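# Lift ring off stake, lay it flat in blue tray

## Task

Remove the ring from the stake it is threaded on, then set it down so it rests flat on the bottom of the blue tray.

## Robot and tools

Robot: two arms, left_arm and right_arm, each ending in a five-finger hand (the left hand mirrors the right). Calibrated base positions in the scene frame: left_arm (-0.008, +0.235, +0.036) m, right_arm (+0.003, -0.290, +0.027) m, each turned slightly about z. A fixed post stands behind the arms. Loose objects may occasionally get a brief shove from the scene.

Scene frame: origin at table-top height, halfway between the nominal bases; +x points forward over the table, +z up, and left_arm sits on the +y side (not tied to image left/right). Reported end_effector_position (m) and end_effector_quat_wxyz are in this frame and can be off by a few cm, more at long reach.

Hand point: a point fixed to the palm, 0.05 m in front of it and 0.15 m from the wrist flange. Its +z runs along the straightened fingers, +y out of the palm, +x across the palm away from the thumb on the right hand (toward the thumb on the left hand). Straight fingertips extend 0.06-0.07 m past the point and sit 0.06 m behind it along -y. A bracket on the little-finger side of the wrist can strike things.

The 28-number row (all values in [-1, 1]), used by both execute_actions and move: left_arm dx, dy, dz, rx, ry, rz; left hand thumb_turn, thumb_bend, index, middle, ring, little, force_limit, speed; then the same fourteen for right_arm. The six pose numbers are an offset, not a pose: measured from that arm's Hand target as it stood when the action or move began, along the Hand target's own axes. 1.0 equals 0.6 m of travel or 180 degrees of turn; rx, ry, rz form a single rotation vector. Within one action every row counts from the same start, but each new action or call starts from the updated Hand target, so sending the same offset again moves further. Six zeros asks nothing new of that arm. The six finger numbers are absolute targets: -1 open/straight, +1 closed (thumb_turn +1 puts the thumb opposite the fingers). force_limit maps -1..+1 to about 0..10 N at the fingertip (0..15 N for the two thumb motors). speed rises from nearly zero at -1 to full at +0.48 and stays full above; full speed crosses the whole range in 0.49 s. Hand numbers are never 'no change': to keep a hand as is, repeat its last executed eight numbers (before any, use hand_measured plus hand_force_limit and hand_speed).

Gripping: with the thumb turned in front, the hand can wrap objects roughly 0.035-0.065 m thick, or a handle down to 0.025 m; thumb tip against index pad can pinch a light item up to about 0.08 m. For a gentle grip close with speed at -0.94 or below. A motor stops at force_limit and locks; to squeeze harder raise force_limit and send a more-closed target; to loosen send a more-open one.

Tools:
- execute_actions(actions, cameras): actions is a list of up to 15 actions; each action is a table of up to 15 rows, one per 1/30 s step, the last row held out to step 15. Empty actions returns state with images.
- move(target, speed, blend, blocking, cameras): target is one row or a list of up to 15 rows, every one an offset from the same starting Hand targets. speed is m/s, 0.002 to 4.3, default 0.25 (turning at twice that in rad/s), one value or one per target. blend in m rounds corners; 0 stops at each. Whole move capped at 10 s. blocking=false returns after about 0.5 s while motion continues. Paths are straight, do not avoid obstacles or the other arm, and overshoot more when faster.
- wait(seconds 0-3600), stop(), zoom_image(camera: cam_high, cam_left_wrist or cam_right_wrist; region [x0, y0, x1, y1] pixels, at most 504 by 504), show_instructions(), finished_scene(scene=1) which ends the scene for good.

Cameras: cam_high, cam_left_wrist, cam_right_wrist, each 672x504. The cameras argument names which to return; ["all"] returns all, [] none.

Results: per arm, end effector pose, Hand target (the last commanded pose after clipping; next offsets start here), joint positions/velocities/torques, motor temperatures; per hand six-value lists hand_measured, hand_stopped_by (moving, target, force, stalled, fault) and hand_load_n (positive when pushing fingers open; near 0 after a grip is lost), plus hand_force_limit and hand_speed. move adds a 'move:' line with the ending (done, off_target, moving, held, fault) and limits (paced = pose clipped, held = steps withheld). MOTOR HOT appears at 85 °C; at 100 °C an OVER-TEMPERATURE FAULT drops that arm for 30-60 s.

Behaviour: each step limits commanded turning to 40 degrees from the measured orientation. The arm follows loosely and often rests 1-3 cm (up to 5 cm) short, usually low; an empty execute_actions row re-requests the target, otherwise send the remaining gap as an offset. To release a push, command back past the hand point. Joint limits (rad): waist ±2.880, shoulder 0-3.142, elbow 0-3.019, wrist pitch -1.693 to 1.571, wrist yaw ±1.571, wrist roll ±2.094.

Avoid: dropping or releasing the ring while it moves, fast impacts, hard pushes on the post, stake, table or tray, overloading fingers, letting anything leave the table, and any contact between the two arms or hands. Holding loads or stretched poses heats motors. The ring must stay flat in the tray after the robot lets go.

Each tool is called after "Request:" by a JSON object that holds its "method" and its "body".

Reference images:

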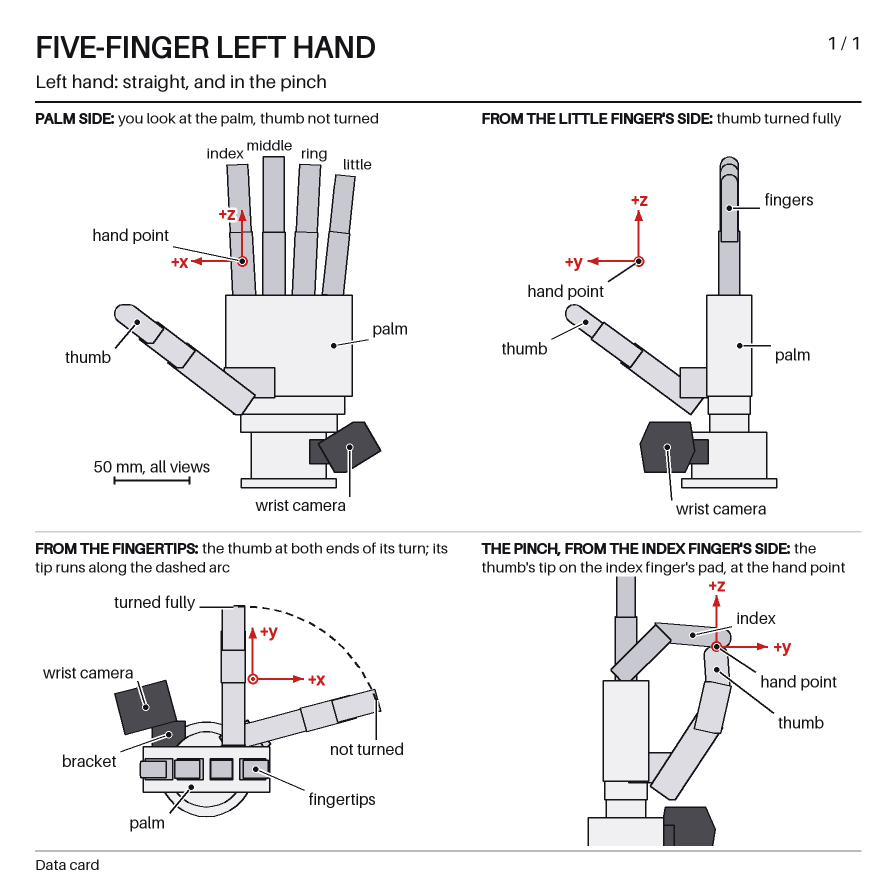

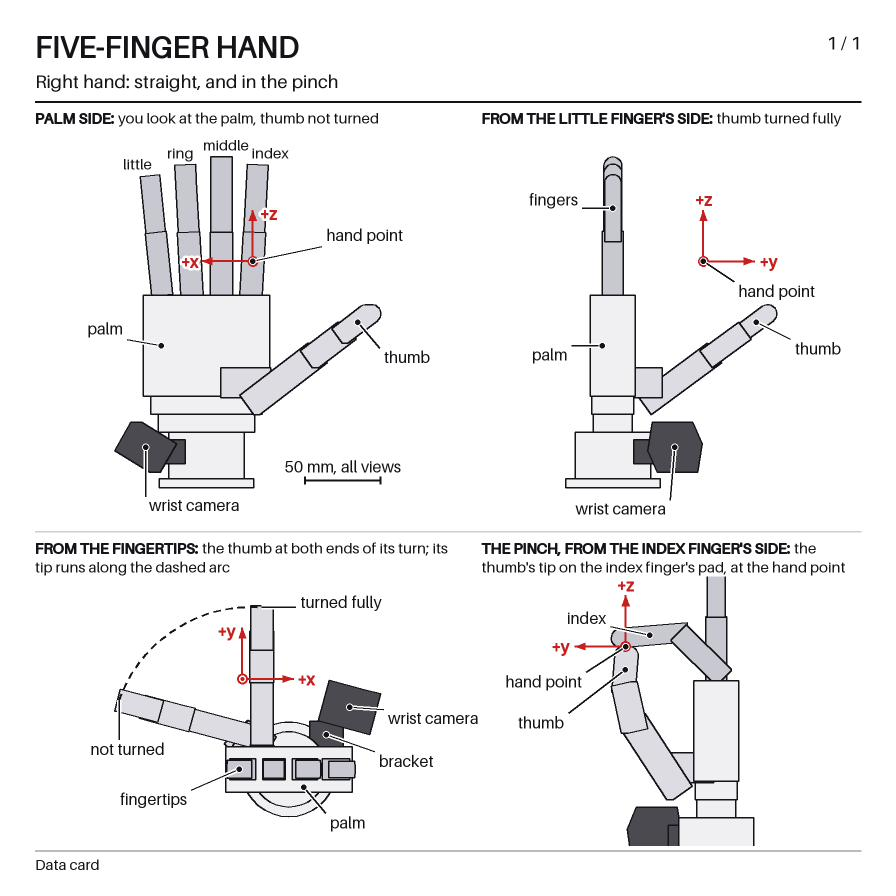

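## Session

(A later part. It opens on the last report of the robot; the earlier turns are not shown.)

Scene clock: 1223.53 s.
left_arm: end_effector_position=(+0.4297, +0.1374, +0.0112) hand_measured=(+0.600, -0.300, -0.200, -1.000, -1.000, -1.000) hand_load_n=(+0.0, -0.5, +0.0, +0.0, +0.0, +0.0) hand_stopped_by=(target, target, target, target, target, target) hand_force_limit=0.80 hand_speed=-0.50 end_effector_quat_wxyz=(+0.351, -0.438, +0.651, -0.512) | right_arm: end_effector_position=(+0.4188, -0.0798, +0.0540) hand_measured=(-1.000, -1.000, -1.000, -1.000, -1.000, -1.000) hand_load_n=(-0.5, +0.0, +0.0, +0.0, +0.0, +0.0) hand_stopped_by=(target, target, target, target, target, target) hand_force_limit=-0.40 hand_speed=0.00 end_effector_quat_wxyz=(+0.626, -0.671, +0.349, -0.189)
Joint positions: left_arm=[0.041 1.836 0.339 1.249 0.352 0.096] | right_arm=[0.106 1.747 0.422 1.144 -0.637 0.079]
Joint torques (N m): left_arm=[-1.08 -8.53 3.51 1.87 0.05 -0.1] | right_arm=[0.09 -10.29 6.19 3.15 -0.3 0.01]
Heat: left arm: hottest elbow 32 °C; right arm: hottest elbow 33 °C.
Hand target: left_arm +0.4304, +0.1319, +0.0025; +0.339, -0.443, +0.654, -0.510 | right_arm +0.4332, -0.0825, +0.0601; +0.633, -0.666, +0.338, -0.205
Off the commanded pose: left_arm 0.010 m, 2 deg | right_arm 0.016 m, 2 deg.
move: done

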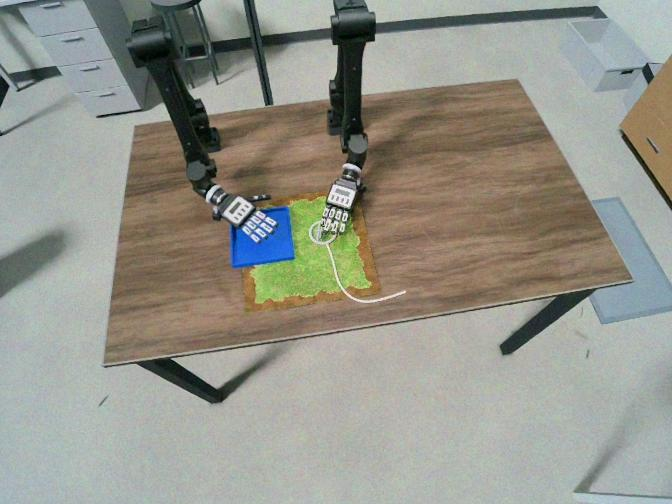

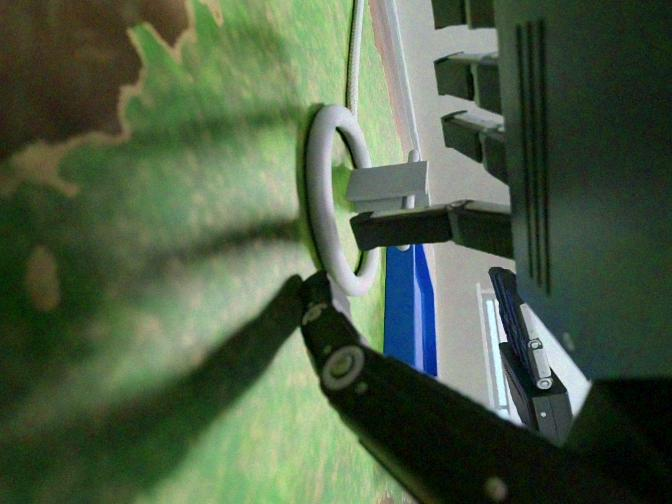

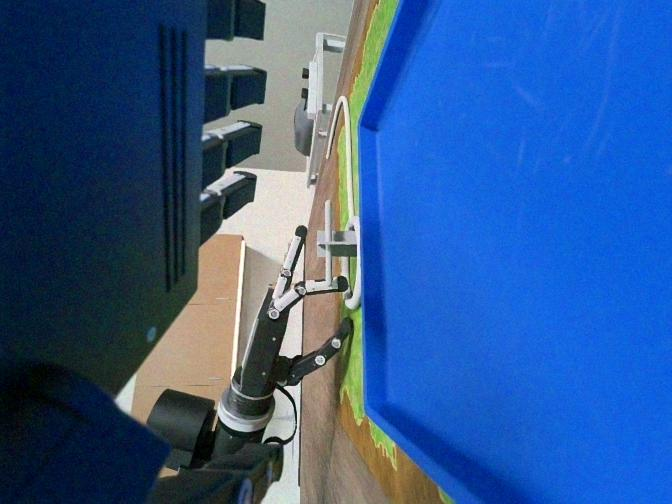

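Request:
{"method": "zoom_image", "body": {"camera": "cam_high", "region": [290, 190, 360, 260]}}

Request:
{"method": "zoom_image", "body": {"camera": "cam_left_wrist", "region": [240, 180, 420, 340]}}

Scaled by 7.200 from the camera's image (finer frame: 960x720).

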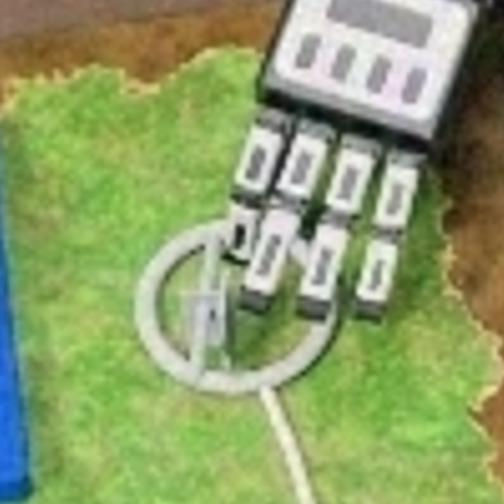

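Scaled by 2.800 from the camera's image (finer frame: 960x720).

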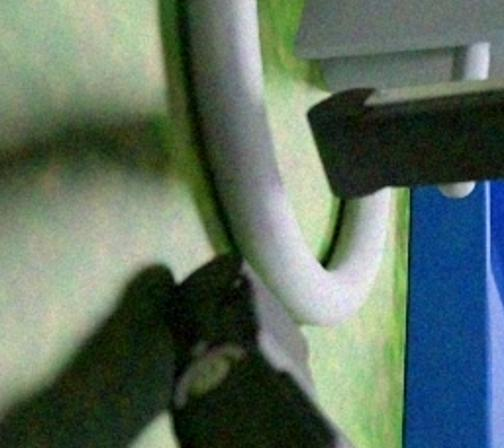

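Request:
{"method": "move", "body": {"target": [0,-0.0026,0.0097,0,0,0,0.6,-0.3,-0.2,-1,-1,-1,0.8,-0.5,0,0,0,0,0,0,-1,-1,-1,-1,-1,-1,-0.4,0], "speed": 0.03, "cameras": ["cam_high","cam_left_wrist","cam_right_wrist"]}}

Request:
{"method": "zoom_image", "body": {"camera": "cam_right_wrist", "region": [290, 240, 390, 340]}}

Request:
{"method": "zoom_image", "body": {"camera": "cam_left_wrist", "region": [240, 180, 420, 340]}}

Scene clock: 1228.20 s.
left_arm: end_effector_position=(+0.4353, +0.1352, +0.0117) hand_measured=(+0.600, -0.300, -0.200, -1.000, -1.000, -1.000) hand_load_n=(+0.5, -0.5, +0.0, +0.0, +0.0, +0.0) hand_stopped_by=(target, target, target, target, target, target) hand_force_limit=0.80 hand_speed=-0.50 end_effector_quat_wxyz=(+0.351, -0.437, +0.650, -0.512) | right_arm: end_effector_position=(+0.4188, -0.0798, +0.0540) hand_measured=(-1.000, -1.000, -1.000, -1.000, -1.000, -1.000) hand_load_n=(-0.5, +0.0, +0.0, +0.0, +0.0, +0.0) hand_stopped_by=(target, target, target, target, target, target) hand_force_limit=-0.40 hand_speed=0.00 end_effector_quat_wxyz=(+0.626, -0.671, +0.349, -0.189)
Joint positions: left_arm=[0.034 1.838 0.353 1.239 0.345 0.094] | right_arm=[0.106 1.747 0.422 1.144 -0.637 0.079]
Joint torques (N m): left_arm=[-0.85 -8.76 3.67 1.74 0.06 -0.09] | right_arm=[0.67 -10.81 6.09 3.1 -0.29 -0.04]
Heat: left arm: hottest shoulder 31 °C; right arm: hottest elbow 33 °C.
Hand target: left_arm +0.4361, +0.1296, +0.0027; +0.339, -0.443, +0.654, -0.511 | right_arm +0.4332, -0.0825, +0.0601; +0.633, -0.666, +0.338, -0.205
Off the commanded pose: left_arm 0.011 m, 2 deg | right_arm 0.016 m, 2 deg.
move: off_target (left_arm)

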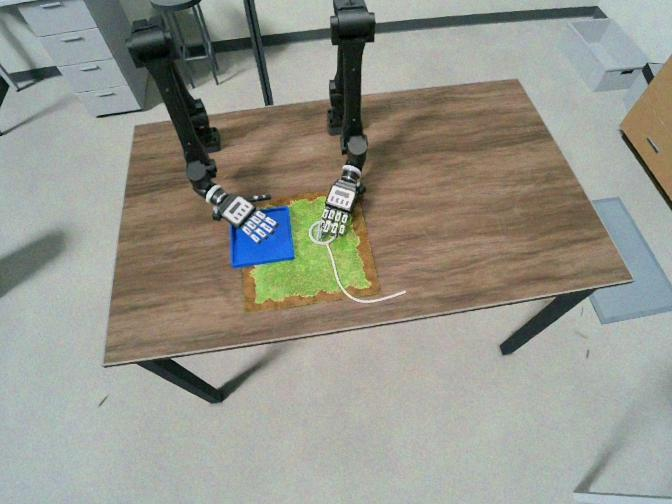

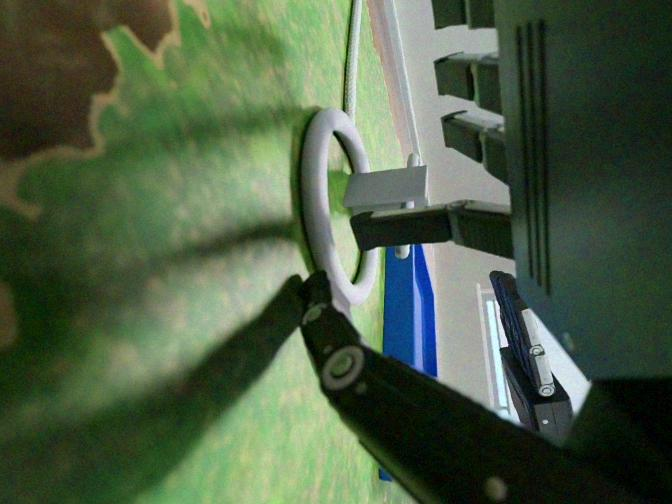

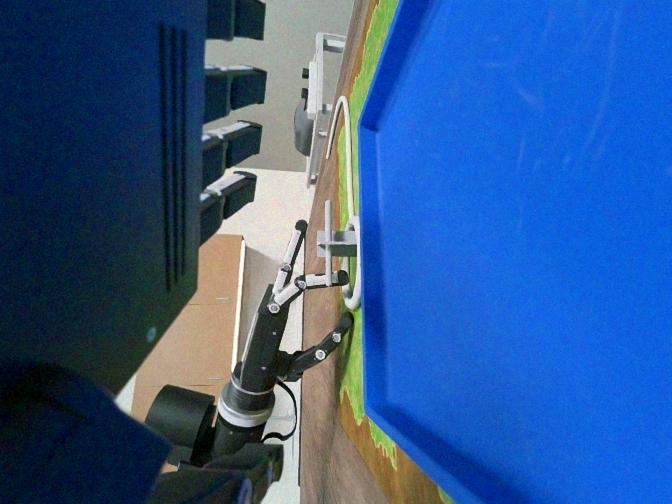

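Scaled by 5.040 from the camera's image (finer frame: 960x720).

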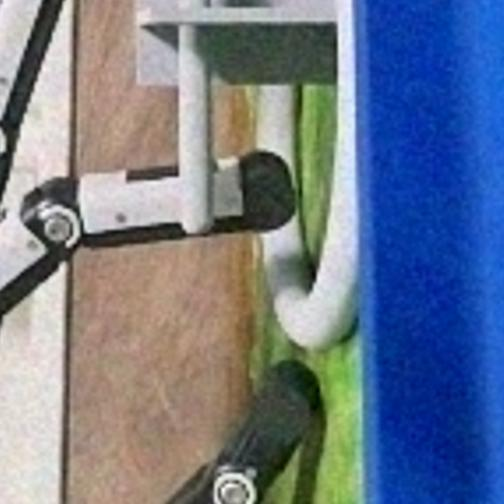

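Scaled by 2.800 from the camera's image (finer frame: 960x720).

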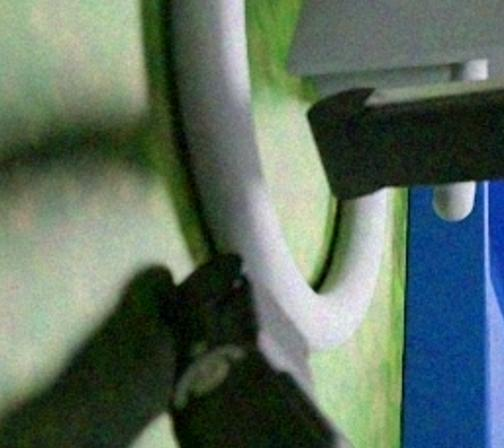

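Request:
{"method": "execute_actions", "body": {"actions": [[[0,0,0,0,0,0,0.6,-0.3,-0.05,-1,-1,-1,0,-0.9,0,0,0,0,0,0,-1,-1,-1,-1,-1,-1,-0.4,0]]], "cameras": ["cam_left_wrist","cam_right_wrist"]}}

Request:
{"method": "zoom_image", "body": {"camera": "cam_right_wrist", "region": [290, 240, 390, 340]}}

Request:
{"method": "zoom_image", "body": {"camera": "cam_left_wrist", "region": [240, 180, 420, 340]}}

Scene clock: 1232.90 s.
left_arm: end_effector_position=(+0.4353, +0.1352, +0.0117) hand_measured=(+0.600, -0.300, -0.050, -1.000, -1.000, -1.000) hand_load_n=(+0.0, -0.5, +0.0, +0.0, +0.0, +0.0) hand_stopped_by=(target, target, target, target, target, target) hand_force_limit=0.00 hand_speed=-0.90 end_effector_quat_wxyz=(+0.351, -0.438, +0.650, -0.512) | right_arm: end_effector_position=(+0.4188, -0.0798, +0.0540) hand_measured=(-1.000, -1.000, -1.000, -1.000, -1.000, -1.000) hand_load_n=(+0.0, +0.0, +0.0, +0.0, +0.0, -0.5) hand_stopped_by=(target, target, target, target, target, target) hand_force_limit=-0.40 hand_speed=0.00 end_effector_quat_wxyz=(+0.626, -0.671, +0.349, -0.189)
Joint positions: left_arm=[0.034 1.838 0.353 1.239 0.345 0.093] | right_arm=[0.106 1.747 0.422 1.144 -0.637 0.079]
Joint torques (N m): left_arm=[-1.14 -8.82 3.69 1.73 0.05 -0.1] | right_arm=[0.38 -10.4 5.97 3.08 -0.32 0]
Heat: left arm: hottest shoulder 31 °C; right arm: hottest elbow 33 °C.
Hand target: left_arm +0.4361, +0.1296, +0.0027; +0.339, -0.443, +0.654, -0.511 | right_arm +0.4332, -0.0825, +0.0601; +0.633, -0.666, +0.338, -0.205
Off the commanded pose: left_arm 0.011 m, 2 deg | right_arm 0.016 m, 2 deg.

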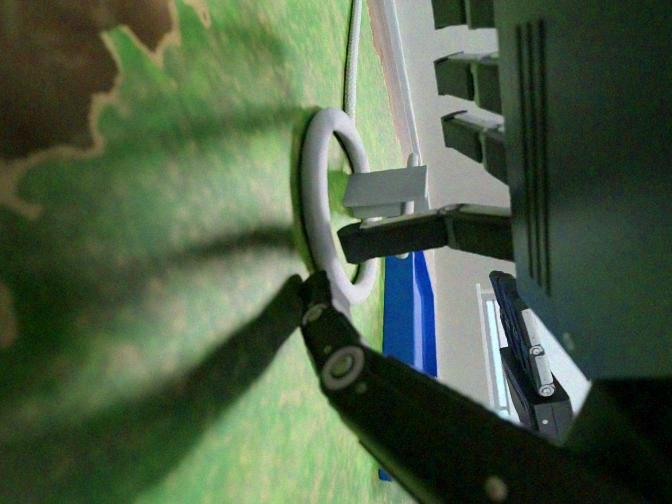

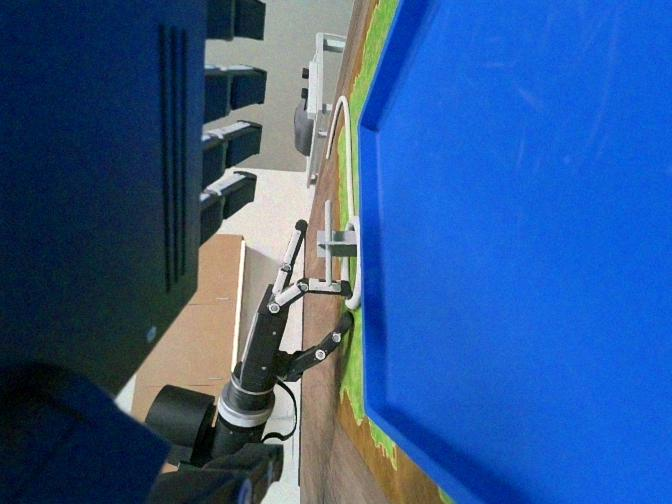

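Scaled by 5.040 from the camera's image (finer frame: 960x720).

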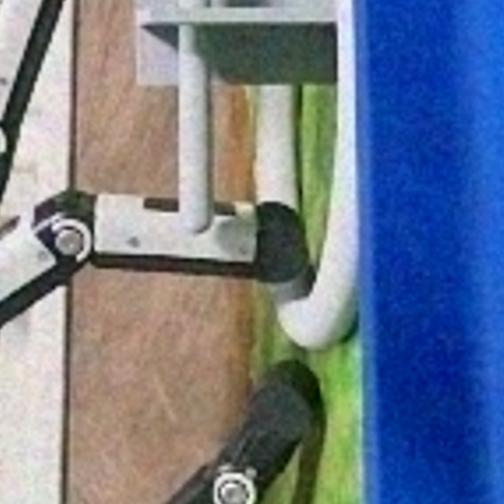

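Scaled by 2.800 from the camera's image (finer frame: 960x720).

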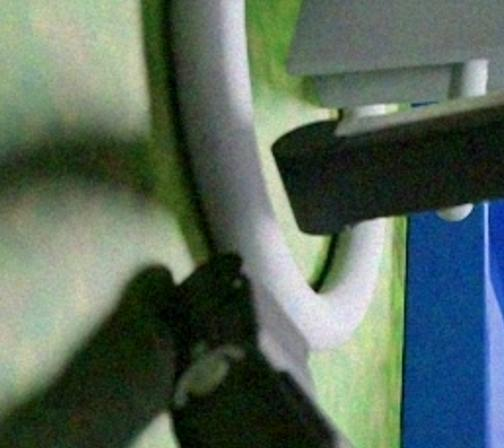

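Request:
{"method": "execute_actions", "body": {"actions": [[[0,0,0,0,0,0,0.6,-0.3,0.0,-1,-1,-1,0,-0.9,0,0,0,0,0,0,-1,-1,-1,-1,-1,-1,-0.4,0]]], "cameras": ["all"]}}

Request:
{"method": "zoom_image", "body": {"camera": "cam_right_wrist", "region": [290, 240, 390, 340]}}

Request:
{"method": "zoom_image", "body": {"camera": "cam_high", "region": [290, 190, 360, 260]}}

Scene clock: 1236.30 s.
left_arm: end_effector_position=(+0.4353, +0.1352, +0.0117) hand_measured=(+0.600, -0.300, +0.000, -1.000, -1.000, -1.000) hand_load_n=(+0.0, -0.5, +0.0, +0.0, +0.0, +0.0) hand_stopped_by=(target, target, target, target, target, target) hand_force_limit=0.00 hand_speed=-0.90 end_effector_quat_wxyz=(+0.351, -0.438, +0.650, -0.512) | right_arm: end_effector_position=(+0.4188, -0.0798, +0.0540) hand_measured=(-1.000, -1.000, -1.000, -1.000, -1.000, -1.000) hand_load_n=(-0.5, +0.0, +0.0, -0.5, +0.0, +0.0) hand_stopped_by=(target, target, target, target, target, target) hand_force_limit=-0.40 hand_speed=0.00 end_effector_quat_wxyz=(+0.626, -0.671, +0.349, -0.189)
Joint positions: left_arm=[0.034 1.838 0.353 1.239 0.345 0.093] | right_arm=[0.106 1.747 0.422 1.144 -0.637 0.079]
Joint torques (N m): left_arm=[-0.85 -8.76 3.7 1.73 0.06 -0.09] | right_arm=[0.5 -10.4 6.26 3.03 -0.33 -0.01]
Heat: left arm: hottest shoulder 31 °C; right arm: hottest elbow 33 °C.
Hand target: left_arm +0.4361, +0.1296, +0.0027; +0.339, -0.443, +0.654, -0.511 | right_arm +0.4332, -0.0825, +0.0601; +0.633, -0.666, +0.338, -0.205
Off the commanded pose: left_arm 0.011 m, 2 deg | right_arm 0.016 m, 2 deg.

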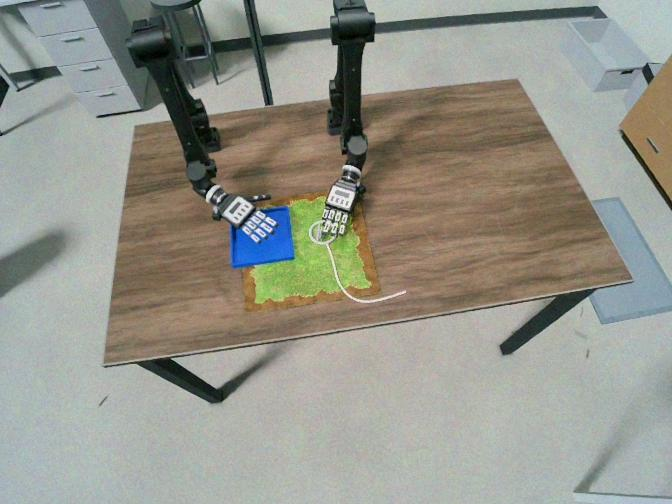

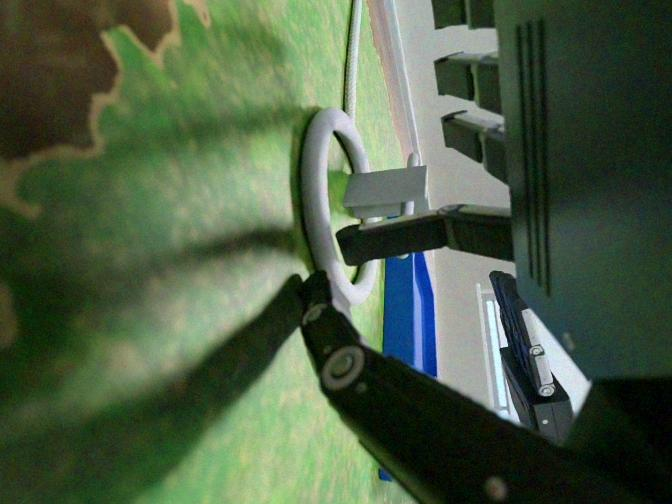

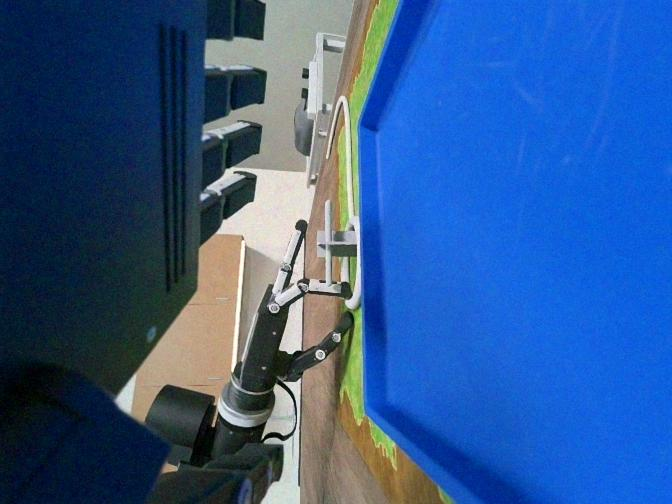

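Scaled by 5.040 from the camera's image (finer frame: 960x720).

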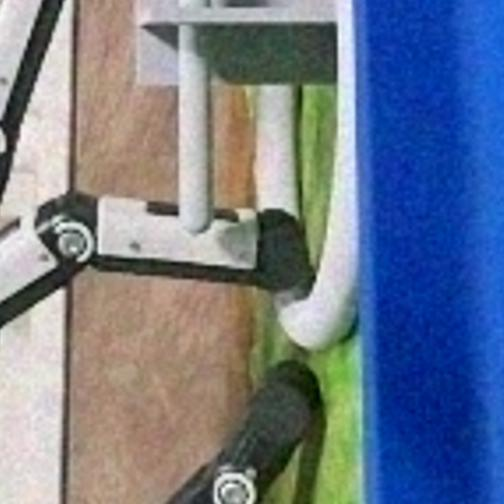

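Scaled by 7.200 from the camera's image (finer frame: 960x720).

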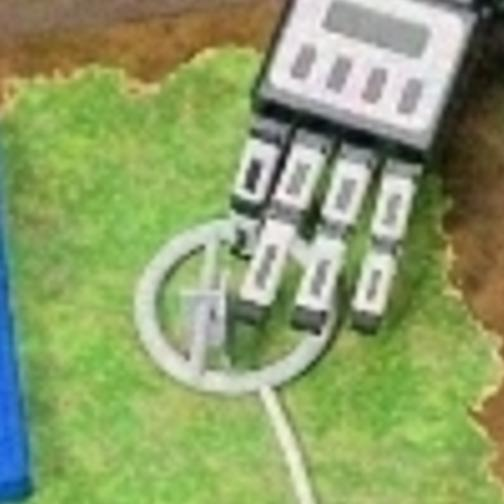

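Request:
{"method": "execute_actions", "body": {"actions": [[[0,0,0,0,0,0,0.6,-0.3,0.06,-1,-1,-1,0,-0.9,0,0,0,0,0,0,-1,-1,-1,-1,-1,-1,-0.4,0]]], "cameras": ["cam_left_wrist","cam_right_wrist","cam_high"]}}

Request:
{"method": "zoom_image", "body": {"camera": "cam_right_wrist", "region": [290, 240, 390, 340]}}

Request:
{"method": "zoom_image", "body": {"camera": "cam_left_wrist", "region": [250, 90, 450, 330]}}

Scene clock: 1237.53 s.
left_arm: end_effector_position=(+0.4353, +0.1352, +0.0117) hand_measured=(+0.600, -0.300, +0.060, -1.000, -1.000, -1.000) hand_load_n=(+0.0, -0.5, +0.0, -0.5, +0.0, +0.0) hand_stopped_by=(target, target, target, target, target, target) hand_force_limit=0.00 hand_speed=-0.90 end_effector_quat_wxyz=(+0.351, -0.438, +0.650, -0.512) | right_arm: end_effector_position=(+0.4188, -0.0798, +0.0540) hand_measured=(-1.000, -1.000, -1.000, -1.000, -1.000, -1.000) hand_load_n=(+0.0, +0.0, -0.5, +0.0, +0.0, +0.0) hand_stopped_by=(target, target, target, target, target, target) hand_force_limit=-0.40 hand_speed=0.00 end_effector_quat_wxyz=(+0.626, -0.671, +0.349, -0.189)
Joint positions: left_arm=[0.034 1.838 0.353 1.239 0.345 0.093] | right_arm=[0.106 1.747 0.422 1.144 -0.637 0.079]
Joint torques (N m): left_arm=[-1.26 -8.76 3.66 1.81 0.05 -0.09] | right_arm=[0.79 -10.58 6.09 3.03 -0.33 -0.01]
Heat: left arm: hottest shoulder 31 °C; right arm: hottest elbow 33 °C.
Hand target: left_arm +0.4361, +0.1296, +0.0027; +0.339, -0.443, +0.654, -0.511 | right_arm +0.4332, -0.0825, +0.0601; +0.633, -0.666, +0.338, -0.205
Off the commanded pose: left_arm 0.011 m, 2 deg | right_arm 0.016 m, 2 deg.

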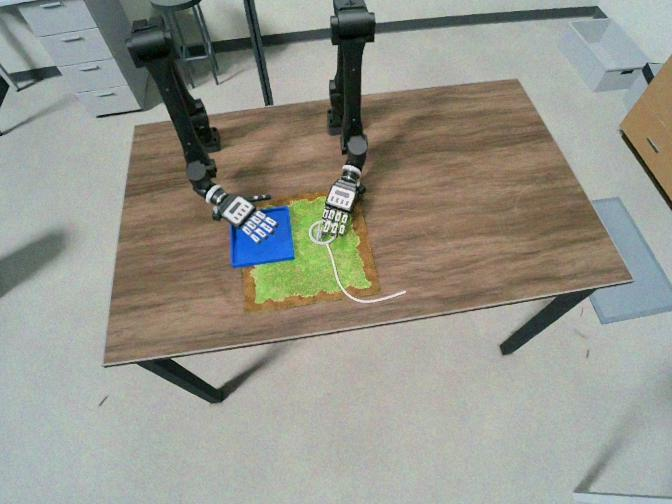

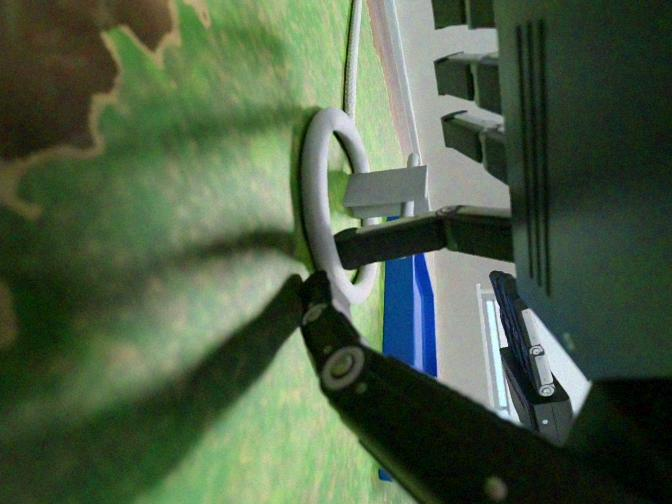

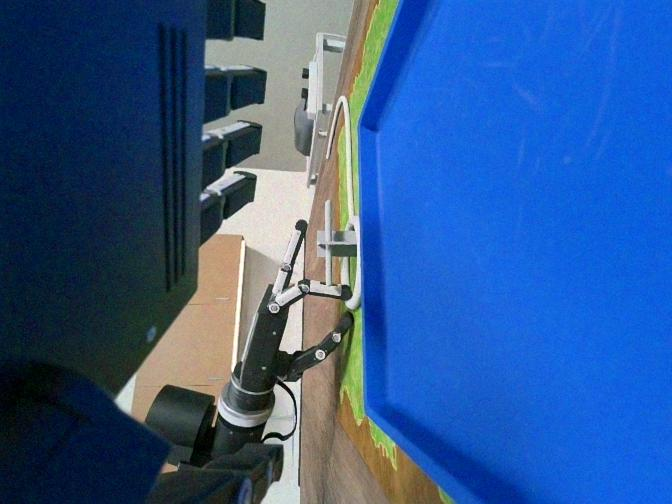

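Scaled by 5.040 from the camera's image (finer frame: 960x720).

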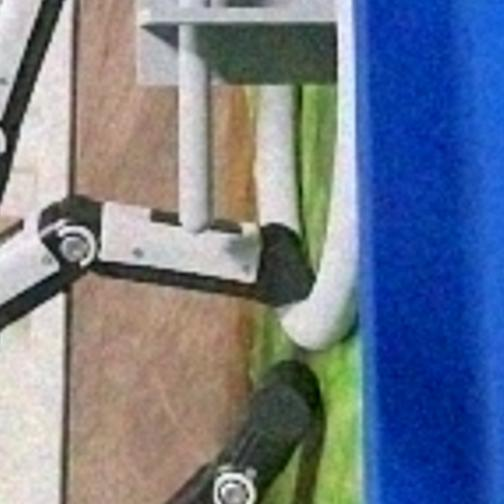

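Scaled by 2.100 from the camera's image (finer frame: 960x720).

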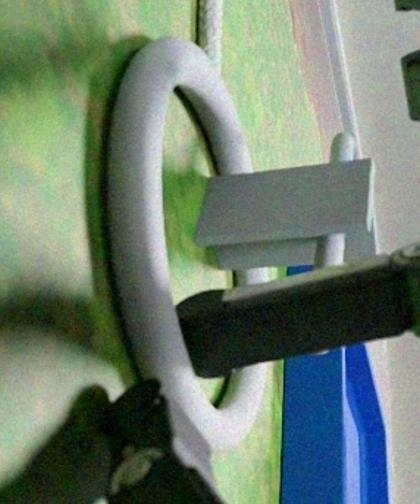

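Request:
{"method": "execute_actions", "body": {"actions": [[[0,0,0,0,0,0,0.6,-0.3,0.0,-1,-1,-1,0,-0.9,0,0,0,0,0,0,-1,-1,-1,-1,-1,-1,-0.4,0]],[[0,0.00805,0.00216,0,0,0,0.6,-0.3,0.0,-1,-1,-1,0,-0.9,0,0,0,0,0,0,-1,-1,-1,-1,-1,-1,-0.4,0]]], "cameras": ["cam_right_wrist"]}}

Request:
{"method": "zoom_image", "body": {"camera": "cam_right_wrist", "region": [290, 240, 390, 340]}}

Scene clock: 1239.67 s.
left_arm: end_effector_position=(+0.4372, +0.1347, +0.0103) hand_measured=(+0.600, -0.300, +0.000, -1.000, -1.000, -1.000) hand_load_n=(+0.5, -2.0, +0.0, +0.0, -0.5, +0.0) hand_stopped_by=(target, target, target, target, target, target) hand_force_limit=0.00 hand_speed=-0.90 end_effector_quat_wxyz=(+0.350, -0.439, +0.648, -0.514) | right_arm: end_effector_position=(+0.4188, -0.0798, +0.0540) hand_measured=(-1.000, -1.000, -1.000, -1.000, -1.000, -1.000) hand_load_n=(+0.0, +0.0, +0.0, +0.0, +0.0, -0.5) hand_stopped_by=(target, target, target, target, target, target) hand_force_limit=-0.40 hand_speed=0.00 end_effector_quat_wxyz=(+0.626, -0.671, +0.349, -0.189)
Joint positions: left_arm=[0.034 1.85 0.359 1.249 0.345 0.085] | right_arm=[0.106 1.747 0.422 1.144 -0.637 0.079]
Joint torques (N m): left_arm=[-0.97 -8 3.3 2.32 0.06 0] | right_arm=[-0.09 -10.87 6.13 3.11 -0.33 -0.01]
Heat: left arm: hottest shoulder 31 °C; right arm: hottest elbow 33 °C.
Hand target: left_arm +0.4360, +0.1296, -0.0024; +0.339, -0.443, +0.654, -0.510 | right_arm +0.4332, -0.0825, +0.0601; +0.633, -0.666, +0.338, -0.205
Off the commanded pose: left_arm 0.014 m, 2 deg | right_arm 0.016 m, 2 deg.

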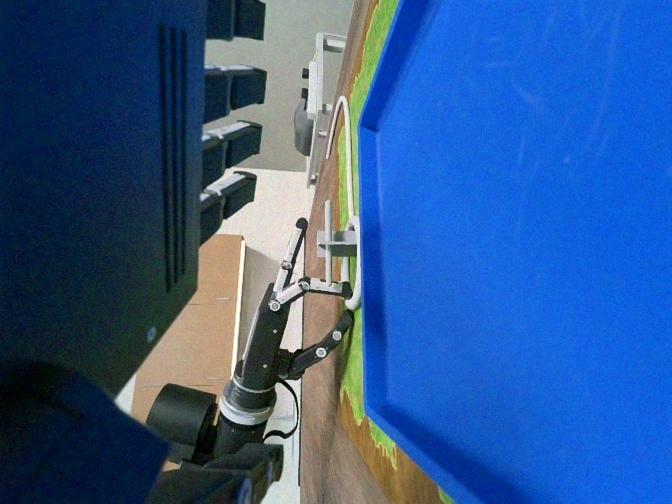

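Scaled by 5.040 from the camera's image (finer frame: 960x720).

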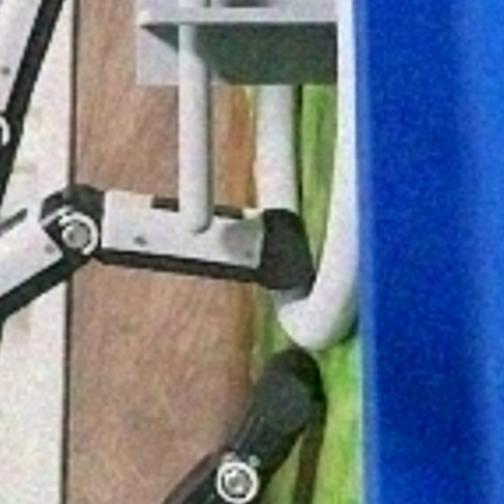

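Request:
{"method": "execute_actions", "body": {"actions": [[[0,0,0,0,0,0,0.6,-0.3,0.0,-1,-1,-1,0,-0.9,0,0,0,0,0,0,-1,-1,-1,-1,-1,-1,-0.4,0]]], "cameras": ["cam_left_wrist","cam_high"]}}

Request:
{"method": "zoom_image", "body": {"camera": "cam_left_wrist", "region": [270, 180, 410, 340]}}

Request:
{"method": "zoom_image", "body": {"camera": "cam_high", "region": [300, 210, 350, 250]}}

Scene clock: 1243.13 s.
left_arm: end_effector_position=(+0.4372, +0.1347, +0.0103) hand_measured=(+0.600, -0.300, +0.000, -1.000, -1.000, -1.000) hand_load_n=(+0.5, -2.0, +0.0, +0.0, +0.0, +0.0) hand_stopped_by=(target, target, target, target, target, target) hand_force_limit=0.00 hand_speed=-0.90 end_effector_quat_wxyz=(+0.350, -0.439, +0.648, -0.514) | right_arm: end_effector_position=(+0.4188, -0.0798, +0.0540) hand_measured=(-1.000, -1.000, -1.000, -1.000, -1.000, -1.000) hand_load_n=(+0.0, +0.0, -0.5, +0.0, +0.0, +0.0) hand_stopped_by=(target, target, target, target, target, target) hand_force_limit=-0.40 hand_speed=0.00 end_effector_quat_wxyz=(+0.626, -0.671, +0.349, -0.189)
Joint positions: left_arm=[0.034 1.85 0.359 1.249 0.345 0.085] | right_arm=[0.106 1.747 0.422 1.144 -0.637 0.079]
Joint torques (N m): left_arm=[-1.08 -7.94 3.41 2.26 0.06 0] | right_arm=[0.5 -10.81 5.93 3.26 -0.3 0]
Heat: left arm: hottest elbow 31 °C; right arm: hottest elbow 33 °C.
Hand target: left_arm +0.4360, +0.1296, -0.0024; +0.339, -0.443, +0.654, -0.510 | right_arm +0.4332, -0.0825, +0.0601; +0.633, -0.666, +0.338, -0.205
Off the commanded pose: left_arm 0.014 m, 2 deg | right_arm 0.016 m, 2 deg.
Images, in order (width x height): cam_high 672x504, cam_left_wrist 672x504.

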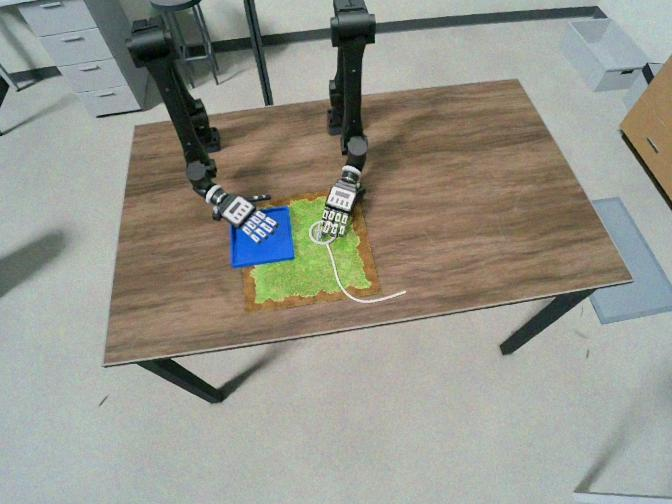

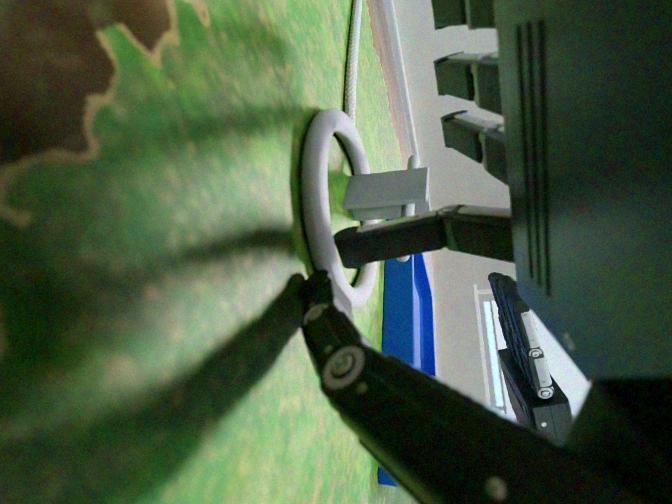

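Scaled by 3.150 from the camera's image (finer frame: 960x720).

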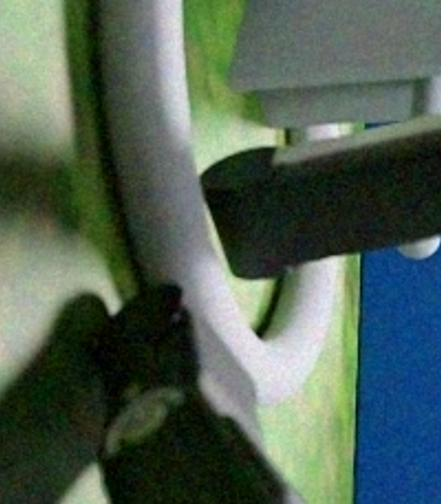

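Scaled by 10.080 from the camera's image (finer frame: 960x720).

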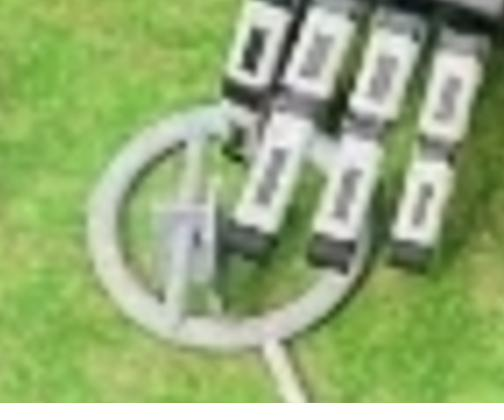

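Request:
{"method": "execute_actions", "body": {"actions": [[[0,-0.003,-0.001,0,0,0,0.6,-0.3,0.08,-1,-1,-1,0,-0.94,0,0,0,0,0,0,-1,-1,-1,-1,-1,-1,-0.4,0]],[[0,0,0,0,0,0,0.6,-0.3,0.11,-1,-1,-1,0,-0.94,0,0,0,0,0,0,-1,-1,-1,-1,-1,-1,-0.4,0]]], "cameras": ["cam_left_wrist","cam_high","cam_right_wrist"]}}

Request:
{"method": "zoom_image", "body": {"camera": "cam_left_wrist", "region": [270, 180, 410, 340]}}

Request:
{"method": "zoom_image", "body": {"camera": "cam_right_wrist", "region": [290, 240, 390, 340]}}

Request:
{"method": "zoom_image", "body": {"camera": "cam_high", "region": [300, 210, 350, 250]}}

Scene clock: 1247.13 s.
left_arm: end_effector_position=(+0.4372, +0.1347, +0.0104) hand_measured=(+0.600, -0.300, +0.110, -1.000, -1.000, -1.000) hand_load_n=(+1.0, -2.0, +0.5, +0.0, +0.0, +0.0) hand_stopped_by=(target, target, target, target, target, target) hand_force_limit=0.00 hand_speed=-0.94 end_effector_quat_wxyz=(+0.350, -0.440, +0.648, -0.514) | right_arm: end_effector_position=(+0.4188, -0.0798, +0.0540) hand_measured=(-1.000, -1.000, -1.000, -1.000, -1.000, -1.000) hand_load_n=(-0.5, +0.5, -0.5, +0.0, +0.0, +0.0) hand_stopped_by=(target, target, target, target, target, target) hand_force_limit=-0.40 hand_speed=0.00 end_effector_quat_wxyz=(+0.626, -0.671, +0.349, -0.189)
Joint positions: left_arm=[0.034 1.85 0.359 1.249 0.345 0.084] | right_arm=[0.106 1.747 0.422 1.144 -0.637 0.079]
Joint torques (N m): left_arm=[-0.91 -8.59 3.3 1.85 0.05 -0.02] | right_arm=[0.32 -9.58 5.89 3.22 -0.33 0.01]
Heat: left arm: hottest elbow 31 °C; right arm: hottest elbow 33 °C.
Hand target: left_arm +0.4359, +0.1296, -0.0005; +0.339, -0.443, +0.654, -0.511 | right_arm +0.4332, -0.0825, +0.0601; +0.633, -0.666, +0.338, -0.205
Off the commanded pose: left_arm 0.012 m, 2 deg | right_arm 0.016 m, 2 deg.

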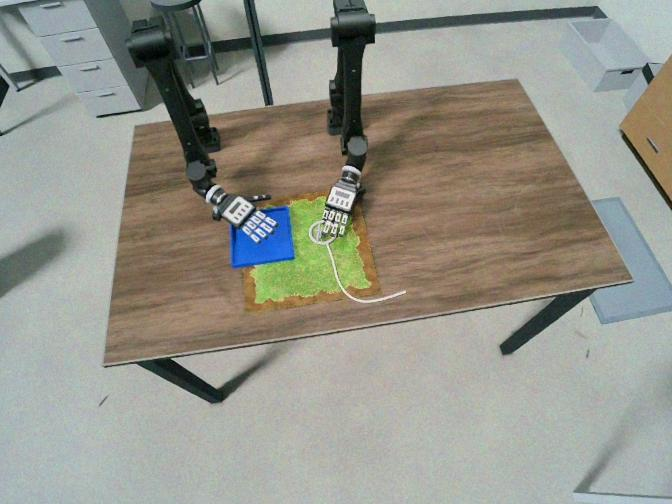

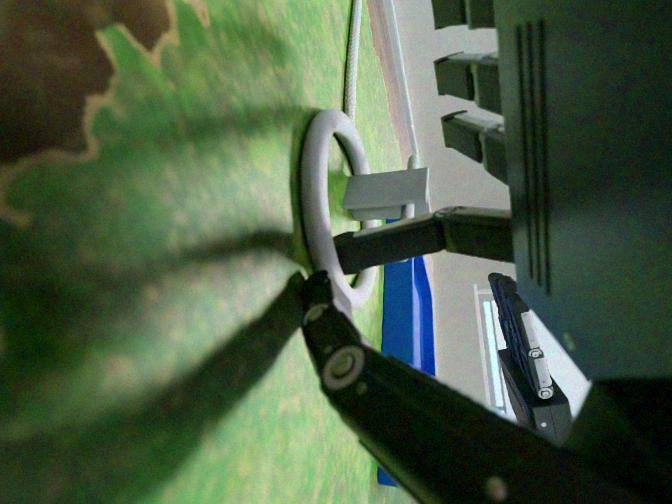

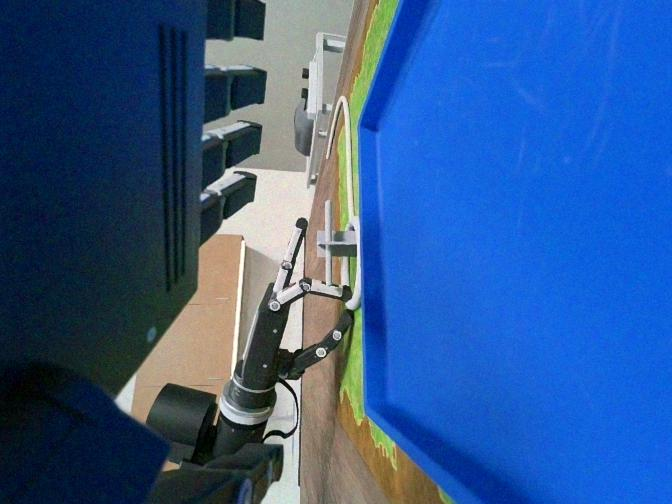

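Scaled by 3.150 from the camera's image (finer frame: 960x720).

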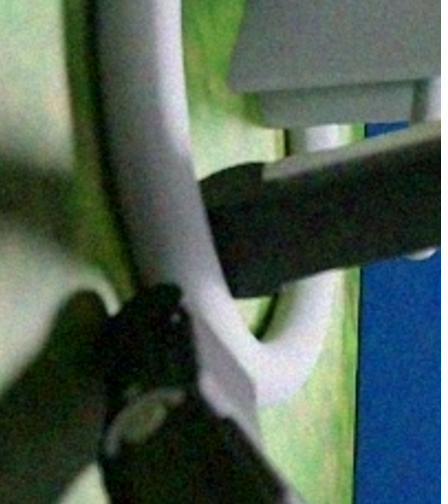

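Scaled by 5.040 from the camera's image (finer frame: 960x720).

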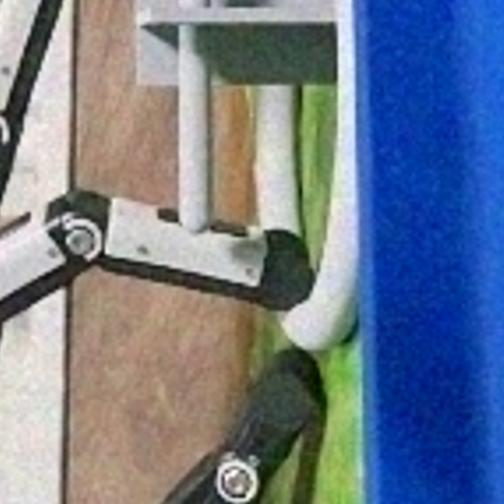

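Scaled by 10.080 from the camera's image (finer frame: 960x720).

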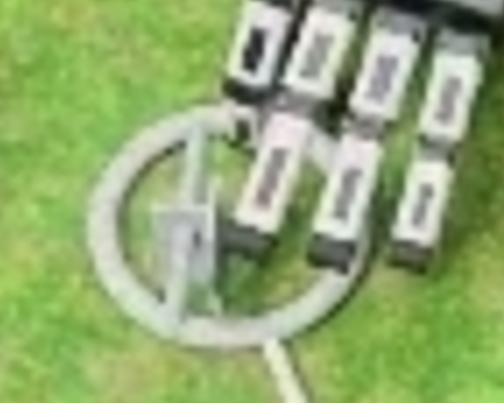

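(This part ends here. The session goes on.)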